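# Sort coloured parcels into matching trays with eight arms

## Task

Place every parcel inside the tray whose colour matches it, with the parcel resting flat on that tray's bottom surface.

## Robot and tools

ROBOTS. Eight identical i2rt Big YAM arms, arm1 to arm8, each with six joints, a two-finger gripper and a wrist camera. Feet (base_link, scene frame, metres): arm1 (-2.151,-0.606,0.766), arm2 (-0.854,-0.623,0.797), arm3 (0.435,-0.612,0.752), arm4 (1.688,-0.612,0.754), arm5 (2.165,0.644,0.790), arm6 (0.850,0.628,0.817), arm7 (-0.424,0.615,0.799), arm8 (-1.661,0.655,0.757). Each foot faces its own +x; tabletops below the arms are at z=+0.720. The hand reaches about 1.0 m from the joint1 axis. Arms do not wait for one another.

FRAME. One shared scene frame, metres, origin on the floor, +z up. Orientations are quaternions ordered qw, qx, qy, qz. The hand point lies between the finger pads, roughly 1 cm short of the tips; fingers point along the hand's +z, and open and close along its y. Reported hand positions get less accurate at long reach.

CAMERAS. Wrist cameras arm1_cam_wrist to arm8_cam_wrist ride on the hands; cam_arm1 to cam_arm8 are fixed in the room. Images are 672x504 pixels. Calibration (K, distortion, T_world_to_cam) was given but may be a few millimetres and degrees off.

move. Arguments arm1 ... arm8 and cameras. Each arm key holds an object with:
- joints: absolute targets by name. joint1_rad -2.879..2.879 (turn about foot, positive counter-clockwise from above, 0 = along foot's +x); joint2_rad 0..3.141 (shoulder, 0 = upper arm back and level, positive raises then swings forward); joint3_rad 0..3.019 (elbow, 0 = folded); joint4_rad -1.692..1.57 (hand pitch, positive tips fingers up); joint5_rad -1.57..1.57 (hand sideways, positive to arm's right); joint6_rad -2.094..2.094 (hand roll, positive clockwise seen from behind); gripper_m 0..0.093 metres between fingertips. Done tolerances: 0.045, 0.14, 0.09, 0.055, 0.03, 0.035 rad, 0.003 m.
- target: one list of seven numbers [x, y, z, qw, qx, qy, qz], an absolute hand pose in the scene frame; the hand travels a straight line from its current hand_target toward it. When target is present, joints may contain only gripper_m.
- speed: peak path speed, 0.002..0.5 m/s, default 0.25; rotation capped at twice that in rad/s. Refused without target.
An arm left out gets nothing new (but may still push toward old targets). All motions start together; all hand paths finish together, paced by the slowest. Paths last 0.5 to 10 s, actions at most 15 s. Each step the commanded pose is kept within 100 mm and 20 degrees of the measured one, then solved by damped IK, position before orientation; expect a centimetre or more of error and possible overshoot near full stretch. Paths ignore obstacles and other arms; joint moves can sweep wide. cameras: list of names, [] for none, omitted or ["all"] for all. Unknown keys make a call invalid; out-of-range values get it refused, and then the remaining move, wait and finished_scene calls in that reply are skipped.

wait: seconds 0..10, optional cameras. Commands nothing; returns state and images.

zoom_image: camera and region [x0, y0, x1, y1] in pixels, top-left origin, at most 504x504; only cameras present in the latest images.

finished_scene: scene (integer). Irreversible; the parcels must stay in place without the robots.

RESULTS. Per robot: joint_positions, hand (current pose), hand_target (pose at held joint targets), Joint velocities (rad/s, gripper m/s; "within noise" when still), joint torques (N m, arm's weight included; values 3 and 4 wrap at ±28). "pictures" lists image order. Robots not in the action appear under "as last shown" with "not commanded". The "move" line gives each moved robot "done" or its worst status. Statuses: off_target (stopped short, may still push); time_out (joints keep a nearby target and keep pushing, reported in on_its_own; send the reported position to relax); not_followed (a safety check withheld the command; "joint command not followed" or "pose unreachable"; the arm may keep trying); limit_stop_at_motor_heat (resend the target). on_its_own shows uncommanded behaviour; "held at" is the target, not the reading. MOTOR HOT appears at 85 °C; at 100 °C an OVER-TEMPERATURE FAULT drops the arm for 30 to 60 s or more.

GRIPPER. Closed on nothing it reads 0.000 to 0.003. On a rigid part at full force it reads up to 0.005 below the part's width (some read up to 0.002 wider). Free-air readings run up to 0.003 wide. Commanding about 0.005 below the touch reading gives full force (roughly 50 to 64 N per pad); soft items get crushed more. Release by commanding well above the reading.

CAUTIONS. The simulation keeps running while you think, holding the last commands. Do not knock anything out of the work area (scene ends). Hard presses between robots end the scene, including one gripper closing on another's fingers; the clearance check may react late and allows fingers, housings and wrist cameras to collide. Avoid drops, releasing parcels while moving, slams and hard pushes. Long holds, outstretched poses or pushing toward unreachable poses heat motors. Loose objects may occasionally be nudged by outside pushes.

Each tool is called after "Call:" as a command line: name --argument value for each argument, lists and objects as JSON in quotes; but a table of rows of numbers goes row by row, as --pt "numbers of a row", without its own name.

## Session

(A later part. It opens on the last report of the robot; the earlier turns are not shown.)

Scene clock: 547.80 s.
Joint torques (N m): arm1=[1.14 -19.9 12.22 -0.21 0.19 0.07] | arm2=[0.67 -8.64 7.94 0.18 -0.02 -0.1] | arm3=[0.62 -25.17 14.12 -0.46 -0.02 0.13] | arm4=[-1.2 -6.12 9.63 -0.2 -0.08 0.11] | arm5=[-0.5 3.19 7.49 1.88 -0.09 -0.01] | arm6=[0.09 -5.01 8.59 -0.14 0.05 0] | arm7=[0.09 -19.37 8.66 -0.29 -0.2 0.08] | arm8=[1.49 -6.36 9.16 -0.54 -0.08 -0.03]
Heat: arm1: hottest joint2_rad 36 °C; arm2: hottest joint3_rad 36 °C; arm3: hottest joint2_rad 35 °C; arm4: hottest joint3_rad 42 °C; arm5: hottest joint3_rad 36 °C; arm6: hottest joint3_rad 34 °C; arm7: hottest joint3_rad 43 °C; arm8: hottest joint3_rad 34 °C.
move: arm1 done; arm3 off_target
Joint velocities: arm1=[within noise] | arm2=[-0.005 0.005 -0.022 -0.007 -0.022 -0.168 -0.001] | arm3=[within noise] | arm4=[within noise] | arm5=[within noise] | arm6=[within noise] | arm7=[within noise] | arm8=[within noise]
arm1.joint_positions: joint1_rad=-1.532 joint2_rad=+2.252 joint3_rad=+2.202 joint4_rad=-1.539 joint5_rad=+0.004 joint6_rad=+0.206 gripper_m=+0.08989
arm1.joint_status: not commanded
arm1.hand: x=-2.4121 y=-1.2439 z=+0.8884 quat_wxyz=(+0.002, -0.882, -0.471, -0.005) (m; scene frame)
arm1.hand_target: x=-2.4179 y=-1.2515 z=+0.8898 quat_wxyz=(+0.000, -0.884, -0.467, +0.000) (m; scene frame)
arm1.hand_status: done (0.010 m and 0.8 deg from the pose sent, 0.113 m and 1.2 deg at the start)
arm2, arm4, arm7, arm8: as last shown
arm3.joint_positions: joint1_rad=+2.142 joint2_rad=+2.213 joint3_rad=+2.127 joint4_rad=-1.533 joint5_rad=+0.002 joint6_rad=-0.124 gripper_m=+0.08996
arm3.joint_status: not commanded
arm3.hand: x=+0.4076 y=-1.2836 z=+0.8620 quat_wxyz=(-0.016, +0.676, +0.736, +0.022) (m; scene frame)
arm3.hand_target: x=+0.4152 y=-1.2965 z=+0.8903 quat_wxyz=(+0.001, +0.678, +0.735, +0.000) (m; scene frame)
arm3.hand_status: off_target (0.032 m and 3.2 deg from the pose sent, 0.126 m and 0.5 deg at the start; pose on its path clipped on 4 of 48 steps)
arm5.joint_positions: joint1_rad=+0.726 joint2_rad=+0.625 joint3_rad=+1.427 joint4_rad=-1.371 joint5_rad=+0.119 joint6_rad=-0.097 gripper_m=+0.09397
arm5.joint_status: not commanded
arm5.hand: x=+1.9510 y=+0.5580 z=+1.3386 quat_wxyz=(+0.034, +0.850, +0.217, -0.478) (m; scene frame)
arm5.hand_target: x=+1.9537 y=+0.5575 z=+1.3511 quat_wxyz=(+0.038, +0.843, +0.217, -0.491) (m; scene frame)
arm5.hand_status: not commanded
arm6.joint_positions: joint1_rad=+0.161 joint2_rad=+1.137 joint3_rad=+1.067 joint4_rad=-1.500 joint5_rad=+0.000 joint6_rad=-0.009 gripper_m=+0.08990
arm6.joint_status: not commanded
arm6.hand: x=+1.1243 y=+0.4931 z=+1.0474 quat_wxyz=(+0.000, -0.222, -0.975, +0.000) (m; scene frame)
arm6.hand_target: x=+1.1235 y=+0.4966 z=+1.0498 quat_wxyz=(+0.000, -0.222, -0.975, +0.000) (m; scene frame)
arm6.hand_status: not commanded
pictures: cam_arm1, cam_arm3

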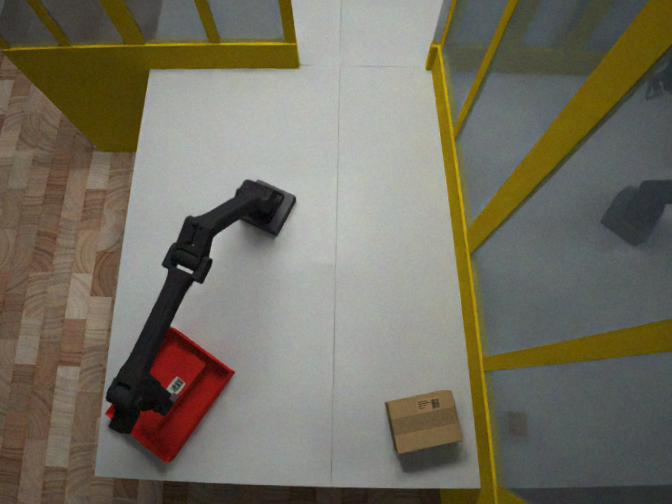

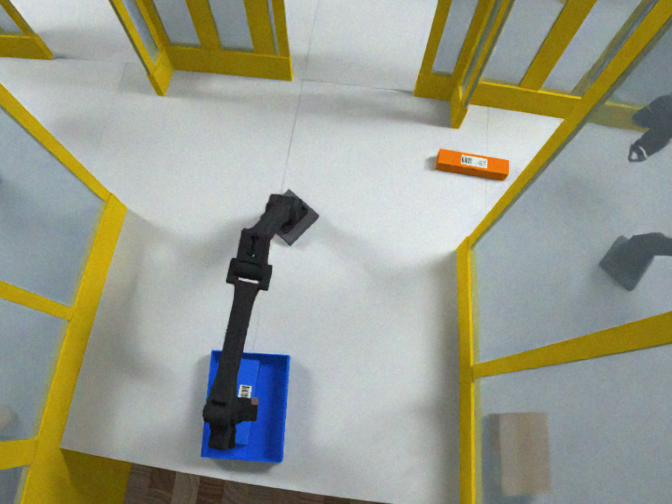

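Call:
move --arm1 '{"target":[-2.30,-0.97,1.0,0,0.884,0.467,0],"speed":0.3}' --arm3 '{"target":[0.40,-1.01,0.98,0,0.678,0.735,0],"speed":0.3}' --arm7 '{"target":[-0.4,1.27,0.80,0,-0.626,0.780,0],"speed":0.15}' --cameras '["cam_arm7","arm7_cam_wrist"]'

Call:
zoom_image --camera "cam_arm7" --region '[320, 20, 460, 170]'

Call:
move --arm3 '{"joints":{"joint1_rad":-2.115,"joint6_rad":0.42}}' --cameras '[]'

Scene clock: 564.93 s.
Joint torques (N m): arm1=[1.61 -8.64 7.86 -0.14 0.19 0.08] | arm2=[0.67 -8.64 7.94 0.17 -0.02 -0.11] | arm3=[-1.67 -13.39 9.24 -0.28 -0.04 -0.27] | arm4=[-1.2 -6.07 9.63 -0.18 -0.09 0.11] | arm5=[-0.26 2.9 7.43 1.83 -0.11 -0.05] | arm6=[0.15 -5.13 8.61 -0.14 0.04 0] | arm7=[-0.5 -17.85 8.34 0.54 -0.19 0.02] | arm8=[1.14 -6.59 9.16 -0.49 -0.09 -0.03]
Heat: arm1: hottest joint3_rad 38 °C; arm2: hottest joint3_rad 36 °C; arm3: hottest joint2_rad 35 °C; arm4: hottest joint3_rad 42 °C; arm5: hottest joint3_rad 36 °C; arm6: hottest joint3_rad 34 °C; arm7: hottest joint3_rad 42 °C; arm8: hottest joint3_rad 34 °C.
move: arm1 done; arm3 done; arm7 done
Joint velocities: within noise
arm1.joint_positions: joint1_rad=-1.532 joint2_rad=+1.372 joint3_rad=+1.290 joint4_rad=-1.466 joint5_rad=+0.004 joint6_rad=+0.211 gripper_m=+0.08989
arm1.joint_status: not commanded
arm1.hand: x=-2.3035 y=-0.9738 z=+1.0071 quat_wxyz=(-0.011, -0.884, -0.468, +0.011) (m; scene frame)
arm1.hand_target: x=-2.3001 y=-0.9700 z=+1.0002 quat_wxyz=(+0.000, -0.884, -0.467, +0.000) (m; scene frame)
arm1.hand_status: done (0.009 m and 1.8 deg from the pose sent, 0.316 m and 0.7 deg at the start)
arm2, arm4, arm5, arm6, arm8: as last shown
arm3.joint_positions: joint1_rad=+2.113 joint2_rad=+1.392 joint3_rad=+1.278 joint4_rad=-1.451 joint5_rad=+0.003 joint6_rad=-0.146 gripper_m=+0.08996
arm3.joint_status: not commanded
arm3.hand: x=+0.4055 y=-1.0141 z=+0.9751 quat_wxyz=(+0.001, +0.679, +0.734, +0.001) (m; scene frame)
arm3.hand_target: x=+0.4000 y=-1.0100 z=+0.9799 quat_wxyz=(+0.000, +0.678, +0.735, +0.000) (m; scene frame)
arm3.hand_status: done (0.008 m and 0.2 deg from the pose sent, 0.298 m and 3.2 deg at the start)
arm7.joint_positions: joint1_rad=+2.177 joint2_rad=+2.209 joint3_rad=+1.831 joint4_rad=-1.190 joint5_rad=+0.004 joint6_rad=+0.192 gripper_m=+0.06058
arm7.joint_status: not commanded
arm7.hand: x=-0.4007 y=+1.2721 z=+0.8082 quat_wxyz=(-0.003, +0.623, -0.782, -0.001) (m; scene frame)
arm7.hand_target: x=-0.4001 y=+1.2700 z=+0.8001 quat_wxyz=(+0.000, +0.626, -0.780, +0.000) (m; scene frame)
arm7.hand_status: done (0.009 m and 0.5 deg from the pose sent, 0.069 m and 0.8 deg at the start)
pictures: arm7_cam_wrist, cam_arm7
camera_calibration:
arm7_cam_wrist: T_world_to_cam=[[0.978001, -0.208003, 0.0157531, 0.640472], [-0.18027, -0.804775, 0.565544, 0.500777], [-0.104957, -0.555942, -0.824568, 1.45287], [0, 0, 0, 1]] pos_world=[-0.383618, 1.34395, 0.904693]

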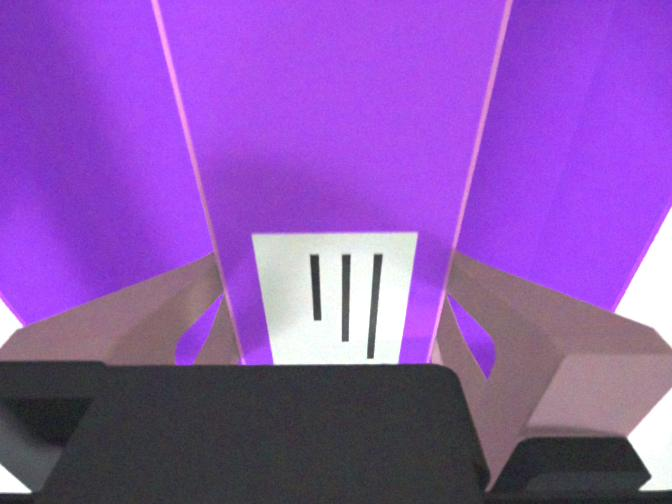

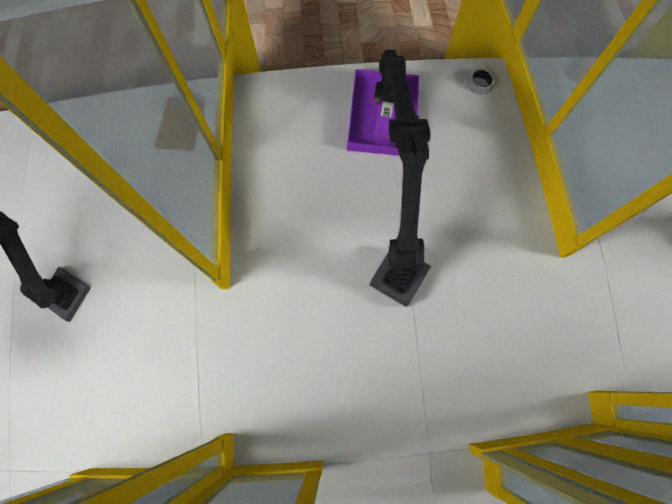

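Scaled by 3.360.

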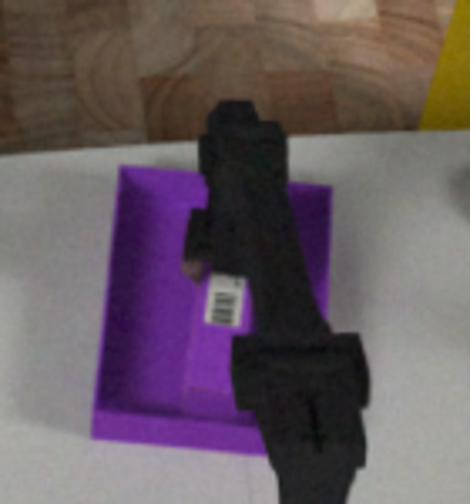

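Scene clock: 567.73 s.
Joint torques (N m): arm1=[1.79 -8.59 7.91 -0.13 0.19 0.07] | arm2=[0.67 -8.64 7.94 0.18 -0.02 -0.11] | arm3=[-1.26 -14.56 9.21 -0.31 -0.04 0.12] | arm4=[-1.2 -6.07 9.62 -0.18 -0.08 0.11] | arm5=[0.44 3.31 7.58 1.83 -0.1 -0.06] | arm6=[0.15 -5.07 8.61 -0.14 0.05 -0.01] | arm7=[-0.38 -17.96 8.32 0.54 -0.2 0.03] | arm8=[1.26 -6.48 9.18 -0.54 -0.1 -0.01]
Heat: arm1: hottest joint3_rad 38 °C; arm2: hottest joint3_rad 36 °C; arm3: hottest joint2_rad 35 °C; arm4: hottest joint3_rad 42 °C; arm5: hottest joint3_rad 36 °C; arm6: hottest joint3_rad 34 °C; arm7: hottest joint3_rad 42 °C; arm8: hottest joint3_rad 34 °C.
move: arm3 done
Joint velocities: within noise
arm1, arm2, arm4, arm5, arm7, arm8: as last shown
arm3.joint_positions: joint1_rad=-2.106 joint2_rad=+1.407 joint3_rad=+1.278 joint4_rad=-1.451 joint5_rad=+0.004 joint6_rad=+0.405 gripper_m=+0.09005
arm3.joint_status: all done
arm3.hand: x=+0.8021 y=-0.4477 z=+0.9746 quat_wxyz=(+0.001, +0.010, -1.000, +0.001) (m; scene frame)
arm3.hand_target: x=+0.7990 y=-0.4534 z=+0.9853 quat_wxyz=(-0.007, -0.002, -1.000, -0.002) (m; scene frame)
arm3.hand_status: not commanded
arm6.joint_positions: joint1_rad=+0.161 joint2_rad=+1.137 joint3_rad=+1.068 joint4_rad=-1.500 joint5_rad=+0.000 joint6_rad=-0.009 gripper_m=+0.08990
arm6.joint_status: not commanded
arm6.hand: x=+1.1244 y=+0.4931 z=+1.0475 quat_wxyz=(-0.001, -0.222, -0.975, +0.000) (m; scene frame)
arm6.hand_target: x=+1.1236 y=+0.4966 z=+1.0500 quat_wxyz=(+0.000, -0.222, -0.975, +0.000) (m; scene frame)
arm6.hand_status: not commanded
arm7.joint_positions: joint1_rad=+2.177 joint2_rad=+2.209 joint3_rad=+1.831 joint4_rad=-1.190 joint5_rad=+0.004 joint6_rad=+0.191 gripper_m=+0.06058
arm7.hand_target: x=-0.4001 y=+1.2699 z=+0.8001 quat_wxyz=(+0.000, +0.626, -0.780, +0.000) (m; scene frame)
pictures: none
No camera images: "cameras" was empty.

Call:
move --arm7 '{"target":[-0.402,1.28,0.759,0,-0.626,0.780,0],"speed":0.1}' --arm3 '{"target":[1.075,-0.317,0.88,0,0,1,0],"speed":0.3}' --arm6 '{"joints":{"joint1_rad":0.9}}' --cameras '["cam_arm7","arm7_cam_wrist","arm3_cam_wrist"]'

Scene clock: 576.80 s.
Joint torques (N m): arm1=[1.49 -8.35 7.83 -0.17 0.2 0.08] | arm2=[0.67 -8.64 7.94 0.18 -0.02 -0.11] | arm3=[0.26 -24.18 14.34 -0.35 -0.15 0.13] | arm4=[-1.2 -6.07 9.63 -0.2 -0.08 0.11] | arm5=[-0.67 2.61 7.46 1.94 -0.08 -0.07] | arm6=[0.09 -5.01 8.58 -0.14 0.06 -0.01] | arm7=[-0.26 -17.26 9.59 0.57 -0.18 0.06] | arm8=[1.55 -6.3 9.14 -0.53 -0.09 -0.04]
Heat: arm1: hottest joint3_rad 38 °C; arm2: hottest joint3_rad 36 °C; arm3: hottest joint2_rad 35 °C; arm4: hottest joint3_rad 42 °C; arm5: hottest joint3_rad 36 °C; arm6: hottest joint3_rad 34 °C; arm7: hottest joint3_rad 41 °C; arm8: hottest joint3_rad 34 °C.
move: arm3 off_target; arm6 done; arm7 off_target
Joint velocities: within noise
arm1, arm2, arm4, arm5, arm8: as last shown
arm3.joint_positions: joint1_rad=-2.106 joint2_rad=+2.283 joint3_rad=+2.238 joint4_rad=-1.566 joint5_rad=+0.004 joint6_rad=+0.417 gripper_m=+0.09005
arm3.joint_status: not commanded
arm3.hand: x=+1.0659 y=-0.3278 z=+0.8670 quat_wxyz=(+0.014, +0.004, -1.000, +0.007) (m; scene frame)
arm3.hand_target: x=+1.0741 y=-0.3175 z=+0.8800 quat_wxyz=(-0.001, +0.000, -1.000, -0.001) (m; scene frame)
arm3.hand_status: off_target (0.019 m and 1.9 deg from the pose sent, 0.317 m and 1.2 deg at the start)
arm6.joint_positions: joint1_rad=+0.891 joint2_rad=+1.137 joint3_rad=+1.067 joint4_rad=-1.500 joint5_rad=-0.001 joint6_rad=-0.008 gripper_m=+0.08990
arm6.joint_status: all done
arm6.hand: x=+1.1446 y=+0.7103 z=+1.0474 quat_wxyz=(+0.000, +0.140, -0.990, +0.000) (m; scene frame)
arm6.hand_target: x=+1.1417 y=+0.7123 z=+1.0498 quat_wxyz=(+0.000, +0.141, -0.990, +0.000) (m; scene frame)
arm6.hand_status: not commanded
arm7.joint_positions: joint1_rad=+2.177 joint2_rad=+2.270 joint3_rad=+1.831 joint4_rad=-1.133 joint5_rad=+0.004 joint6_rad=+0.191 gripper_m=+0.06058
arm7.joint_status: not commanded
arm7.hand: x=-0.4005 y=+1.2775 z=+0.7695 quat_wxyz=(-0.002, +0.623, -0.782, +0.000) (m; scene frame)
arm7.hand_target: x=-0.4020 y=+1.2798 z=+0.7591 quat_wxyz=(+0.000, +0.626, -0.780, +0.000) (m; scene frame)
arm7.hand_status: off_target (0.011 m and 0.4 deg from the pose sent, 0.050 m and 0.5 deg at the start)
pictures: arm3_cam_wrist, arm7_cam_wrist, cam_arm7
camera_calibration:
arm3_cam_wrist: T_world_to_cam=[[0.00407237, -0.999706, 0.0239162, -0.353927], [-0.796168, 0.0112296, 0.604972, 0.333718], [-0.605062, -0.021505, -0.795888, 1.45194], [0, 0, 0, 1]] pos_world=[1.14565, -0.326347, 0.962155]
arm7_cam_wrist: T_world_to_cam=[[0.978064, -0.207653, 0.0164532, 0.641139], [-0.179982, -0.802677, 0.568609, 0.522134], [-0.104867, -0.559098, -0.822443, 1.42641], [0, 0, 0, 1]] pos_world=[-0.383518, 1.34974, 0.8657]

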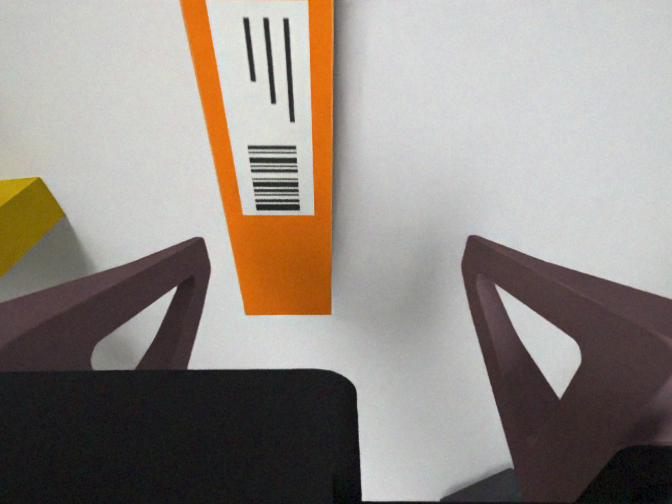

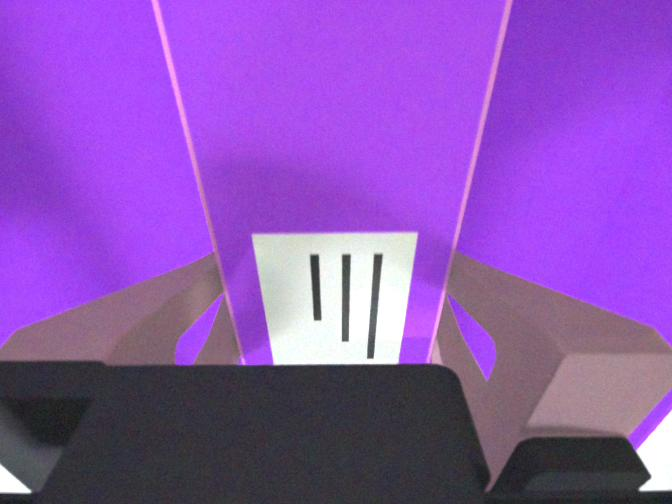

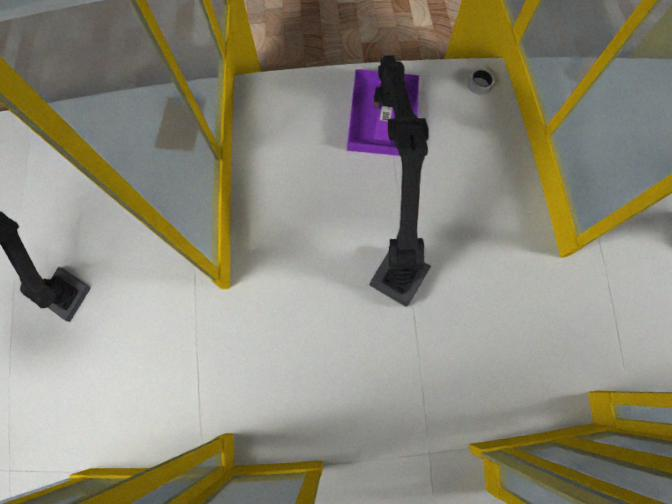

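Call:
move --arm7 '{"joints":{"gripper_m":0.09}}' --arm3 '{"target":[1.092,-0.289,0.80,0,0,1,0],"speed":0.2}' --cameras '["arm3_cam_wrist"]'

Scene clock: 593.83 s.
Joint torques (N m): arm1=[1.73 -8.88 7.8 -0.2 0.19 0.09] | arm2=[0.67 -8.64 7.95 0.18 -0.02 -0.11] | arm3=[0.32 -26.99 13.97 0.31 -0.17 0.11] | arm4=[-1.2 -6.07 9.63 -0.2 -0.08 0.11] | arm5=[-0.09 2.96 7.46 1.83 -0.08 -0.04] | arm6=[0.03 -5.07 8.59 -0.13 0.06 -0.01] | arm7=[-0.09 -17.2 9.62 0.51 -0.17 0.07] | arm8=[1.26 -6.42 9.2 -0.49 -0.08 -0.04]
Heat: arm1: hottest joint3_rad 37 °C; arm2: hottest joint3_rad 36 °C; arm3: hottest joint2_rad 35 °C; arm4: hottest joint3_rad 43 °C; arm5: hottest joint3_rad 36 °C; arm6: hottest joint3_rad 34 °C; arm7: hottest joint3_rad 40 °C; arm8: hottest joint3_rad 34 °C.
move: arm3 off_target; arm7 done
Joint velocities: within noise
arm1, arm2, arm4, arm5, arm8: as last shown
arm3.joint_positions: joint1_rad=-2.083 joint2_rad=+2.432 joint3_rad=+2.265 joint4_rad=-1.483 joint5_rad=+0.004 joint6_rad=+0.441 gripper_m=+0.09005
arm3.joint_status: not commanded
arm3.hand: x=+1.0761 y=-0.3053 z=+0.7741 quat_wxyz=(+0.032, +0.003, -0.999, +0.016) (m; scene frame)
arm3.hand_target: x=+1.0903 y=-0.2899 z=+0.8005 quat_wxyz=(+0.000, +0.000, -1.000, -0.001) (m; scene frame)
arm3.hand_status: off_target (0.034 m and 4.1 deg from the pose sent, 0.082 m and 1.9 deg at the start)
arm6.joint_positions: joint1_rad=+0.891 joint2_rad=+1.137 joint3_rad=+1.068 joint4_rad=-1.500 joint5_rad=-0.001 joint6_rad=-0.008 gripper_m=+0.08990
arm6.joint_status: not commanded
arm6.hand: x=+1.1447 y=+0.7104 z=+1.0475 quat_wxyz=(-0.001, +0.140, -0.990, +0.000) (m; scene frame)
arm6.hand_target: x=+1.1418 y=+0.7123 z=+1.0500 quat_wxyz=(+0.000, +0.141, -0.990, +0.000) (m; scene frame)
arm6.hand_status: not commanded
arm7.joint_positions: joint1_rad=+2.177 joint2_rad=+2.270 joint3_rad=+1.831 joint4_rad=-1.133 joint5_rad=+0.004 joint6_rad=+0.191 gripper_m=+0.08994
arm7.joint_status: all done
arm7.hand: x=-0.4005 y=+1.2775 z=+0.7695 quat_wxyz=(-0.002, +0.623, -0.782, +0.000) (m; scene frame)
arm7.hand_target: x=-0.4020 y=+1.2798 z=+0.7591 quat_wxyz=(+0.000, +0.626, -0.780, +0.000) (m; scene frame)
arm7.hand_status: not commanded
pictures: arm3_cam_wrist
camera_calibration:
arm3_cam_wrist: T_world_to_cam=[[0.00343539, -0.999114, 0.0419353, -0.342299], [-0.774065, 0.0238925, 0.632656, 0.356376], [-0.633097, -0.034634, -0.773297, 1.39331], [0, 0, 0, 1]] pos_world=[1.15914, -0.302254, 0.866337]

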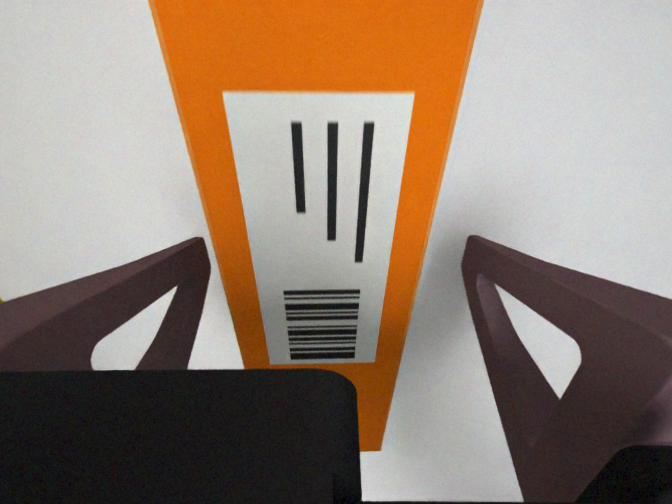

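Call:
move --arm7 '{"target":[-0.402,1.28,0.90,0,-0.626,0.780,0],"speed":0.2}' --arm3 '{"target":[1.092,-0.284,0.762,0,0,1,0],"speed":0.15}' --cameras '["cam_arm7"]'

Call:
move --arm7 '{"target":[-0.41,1.01,1.03,0,-0.626,0.780,0],"speed":0.3}' --arm3 '{"joints":{"gripper_m":0.045}}' --cameras '["cam_arm7"]'

Call:
zoom_image --camera "cam_arm7" --region '[320, 20, 460, 170]'

Scene clock: 604.40 s.
Joint torques (N m): arm1=[1.9 -8.47 7.88 -0.13 0.2 0.1] | arm2=[0.67 -8.64 7.94 0.18 -0.02 -0.11] | arm3=[0.56 -25.58 11.19 0.54 -0.15 0.13] | arm4=[-1.2 -6.07 9.62 -0.2 -0.08 0.11] | arm5=[-0.03 3.02 7.42 1.84 -0.05 -0.06] | arm6=[0.15 -5.01 8.59 -0.16 0.07 -0.01] | arm7=[-0.21 -17.55 14.65 -0.28 -0.17 0.07] | arm8=[1.2 -6.42 9.16 -0.61 -0.09 -0.02]
Heat: arm1: hottest joint3_rad 37 °C; arm2: hottest joint3_rad 36 °C; arm3: hottest joint2_rad 36 °C; arm4: hottest joint3_rad 43 °C; arm5: hottest joint3_rad 36 °C; arm6: hottest joint3_rad 34 °C; arm7: hottest joint3_rad 39 °C; arm8: hottest joint3_rad 34 °C.
move: arm3 off_target; arm7 off_target
Joint velocities: within noise
arm1, arm2, arm4, arm5, arm6, arm8: as last shown
arm3.joint_positions: joint1_rad=-2.079 joint2_rad=+2.450 joint3_rad=+2.265 joint4_rad=-1.420 joint5_rad=+0.004 joint6_rad=+0.448 gripper_m=+0.09005
arm3.joint_status: not commanded
arm3.hand: x=+1.0871 y=-0.2969 z=+0.7611 quat_wxyz=(+0.011, +0.002, -1.000, +0.006) (m; scene frame)
arm3.hand_target: x=+1.0916 y=-0.2842 z=+0.7621 quat_wxyz=(+0.000, +0.000, -1.000, +0.000) (m; scene frame)
arm3.hand_status: off_target (0.014 m and 1.5 deg from the pose sent, 0.029 m and 4.1 deg at the start)
arm7.joint_positions: joint1_rad=+2.177 joint2_rad=+2.151 joint3_rad=+1.938 joint4_rad=-1.397 joint5_rad=+0.004 joint6_rad=+0.191 gripper_m=+0.08994
arm7.joint_status: not commanded
arm7.hand: x=-0.4009 y=+1.2643 z=+0.8845 quat_wxyz=(+0.011, +0.623, -0.782, +0.015) (m; scene frame)
arm7.hand_target: x=-0.4020 y=+1.2790 z=+0.9003 quat_wxyz=(+0.000, +0.626, -0.780, +0.000) (m; scene frame)
arm7.hand_status: off_target (0.022 m and 2.1 deg from the pose sent, 0.131 m and 0.4 deg at the start)
pictures: cam_arm7

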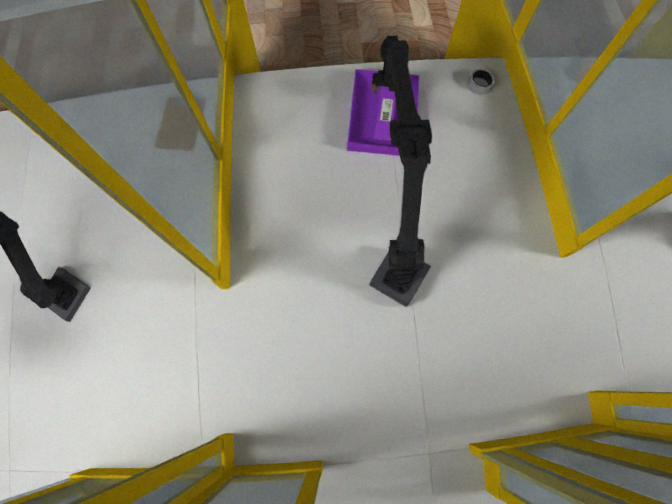

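Scene clock: 606.33 s.
Joint torques (N m): arm1=[1.55 -8.88 7.91 -0.17 0.21 0.07] | arm2=[0.67 -8.64 7.94 0.18 -0.02 -0.11] | arm3=[0.56 -25.7 11.21 0.55 -0.16 0.13] | arm4=[-1.2 -6.12 9.63 -0.2 -0.09 0.11] | arm5=[-0.5 3.08 7.39 1.99 -0.09 -0.06] | arm6=[0.15 -5.01 8.59 -0.14 0.07 -0.01] | arm7=[-0.15 -9.41 9.02 -0.27 -0.19 0.05] | arm8=[1.26 -6.42 9.17 -0.53 -0.09 -0.04]
Heat: arm1: hottest joint3_rad 37 °C; arm2: hottest joint3_rad 36 °C; arm3: hottest joint2_rad 36 °C; arm4: hottest joint3_rad 43 °C; arm5: hottest joint3_rad 36 °C; arm6: hottest joint3_rad 34 °C; arm7: hottest joint3_rad 40 °C; arm8: hottest joint3_rad 34 °C.
move: arm3 off_target; arm7 done
Joint velocities: within noise
arm1, arm2, arm4, arm5, arm6, arm8: as last shown
arm3.joint_positions: joint1_rad=-2.079 joint2_rad=+2.450 joint3_rad=+2.265 joint4_rad=-1.420 joint5_rad=+0.004 joint6_rad=+0.448 gripper_m=+0.05879
arm3.joint_status: gripper_m off_target (ended at +0.05883, target +0.04500)
arm3.hand: x=+1.0871 y=-0.2969 z=+0.7611 quat_wxyz=(+0.011, +0.002, -1.000, +0.006) (m; scene frame)
arm3.hand_target: x=+1.0916 y=-0.2842 z=+0.7621 quat_wxyz=(+0.000, +0.000, -1.000, +0.000) (m; scene frame)
arm3.hand_status: not commanded
arm7.joint_positions: joint1_rad=+2.177 joint2_rad=+1.380 joint3_rad=+1.289 joint4_rad=-1.459 joint5_rad=+0.004 joint6_rad=+0.191 gripper_m=+0.08994
arm7.joint_status: not commanded
arm7.hand: x=-0.4091 y=+1.0160 z=+1.0348 quat_wxyz=(-0.009, +0.623, -0.782, -0.008) (m; scene frame)
arm7.hand_target: x=-0.4100 y=+1.0100 z=+1.0301 quat_wxyz=(+0.000, +0.626, -0.780, +0.000) (m; scene frame)
arm7.hand_status: done (0.008 m and 1.4 deg from the pose sent, 0.293 m and 2.1 deg at the start)
pictures: cam_arm7

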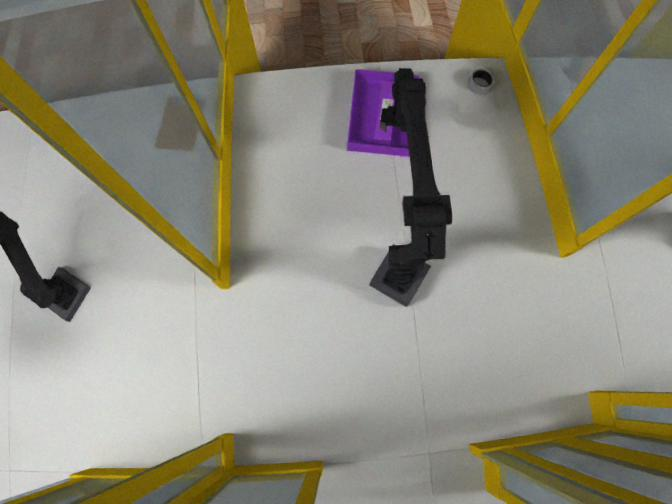

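Scaled by 3.360.

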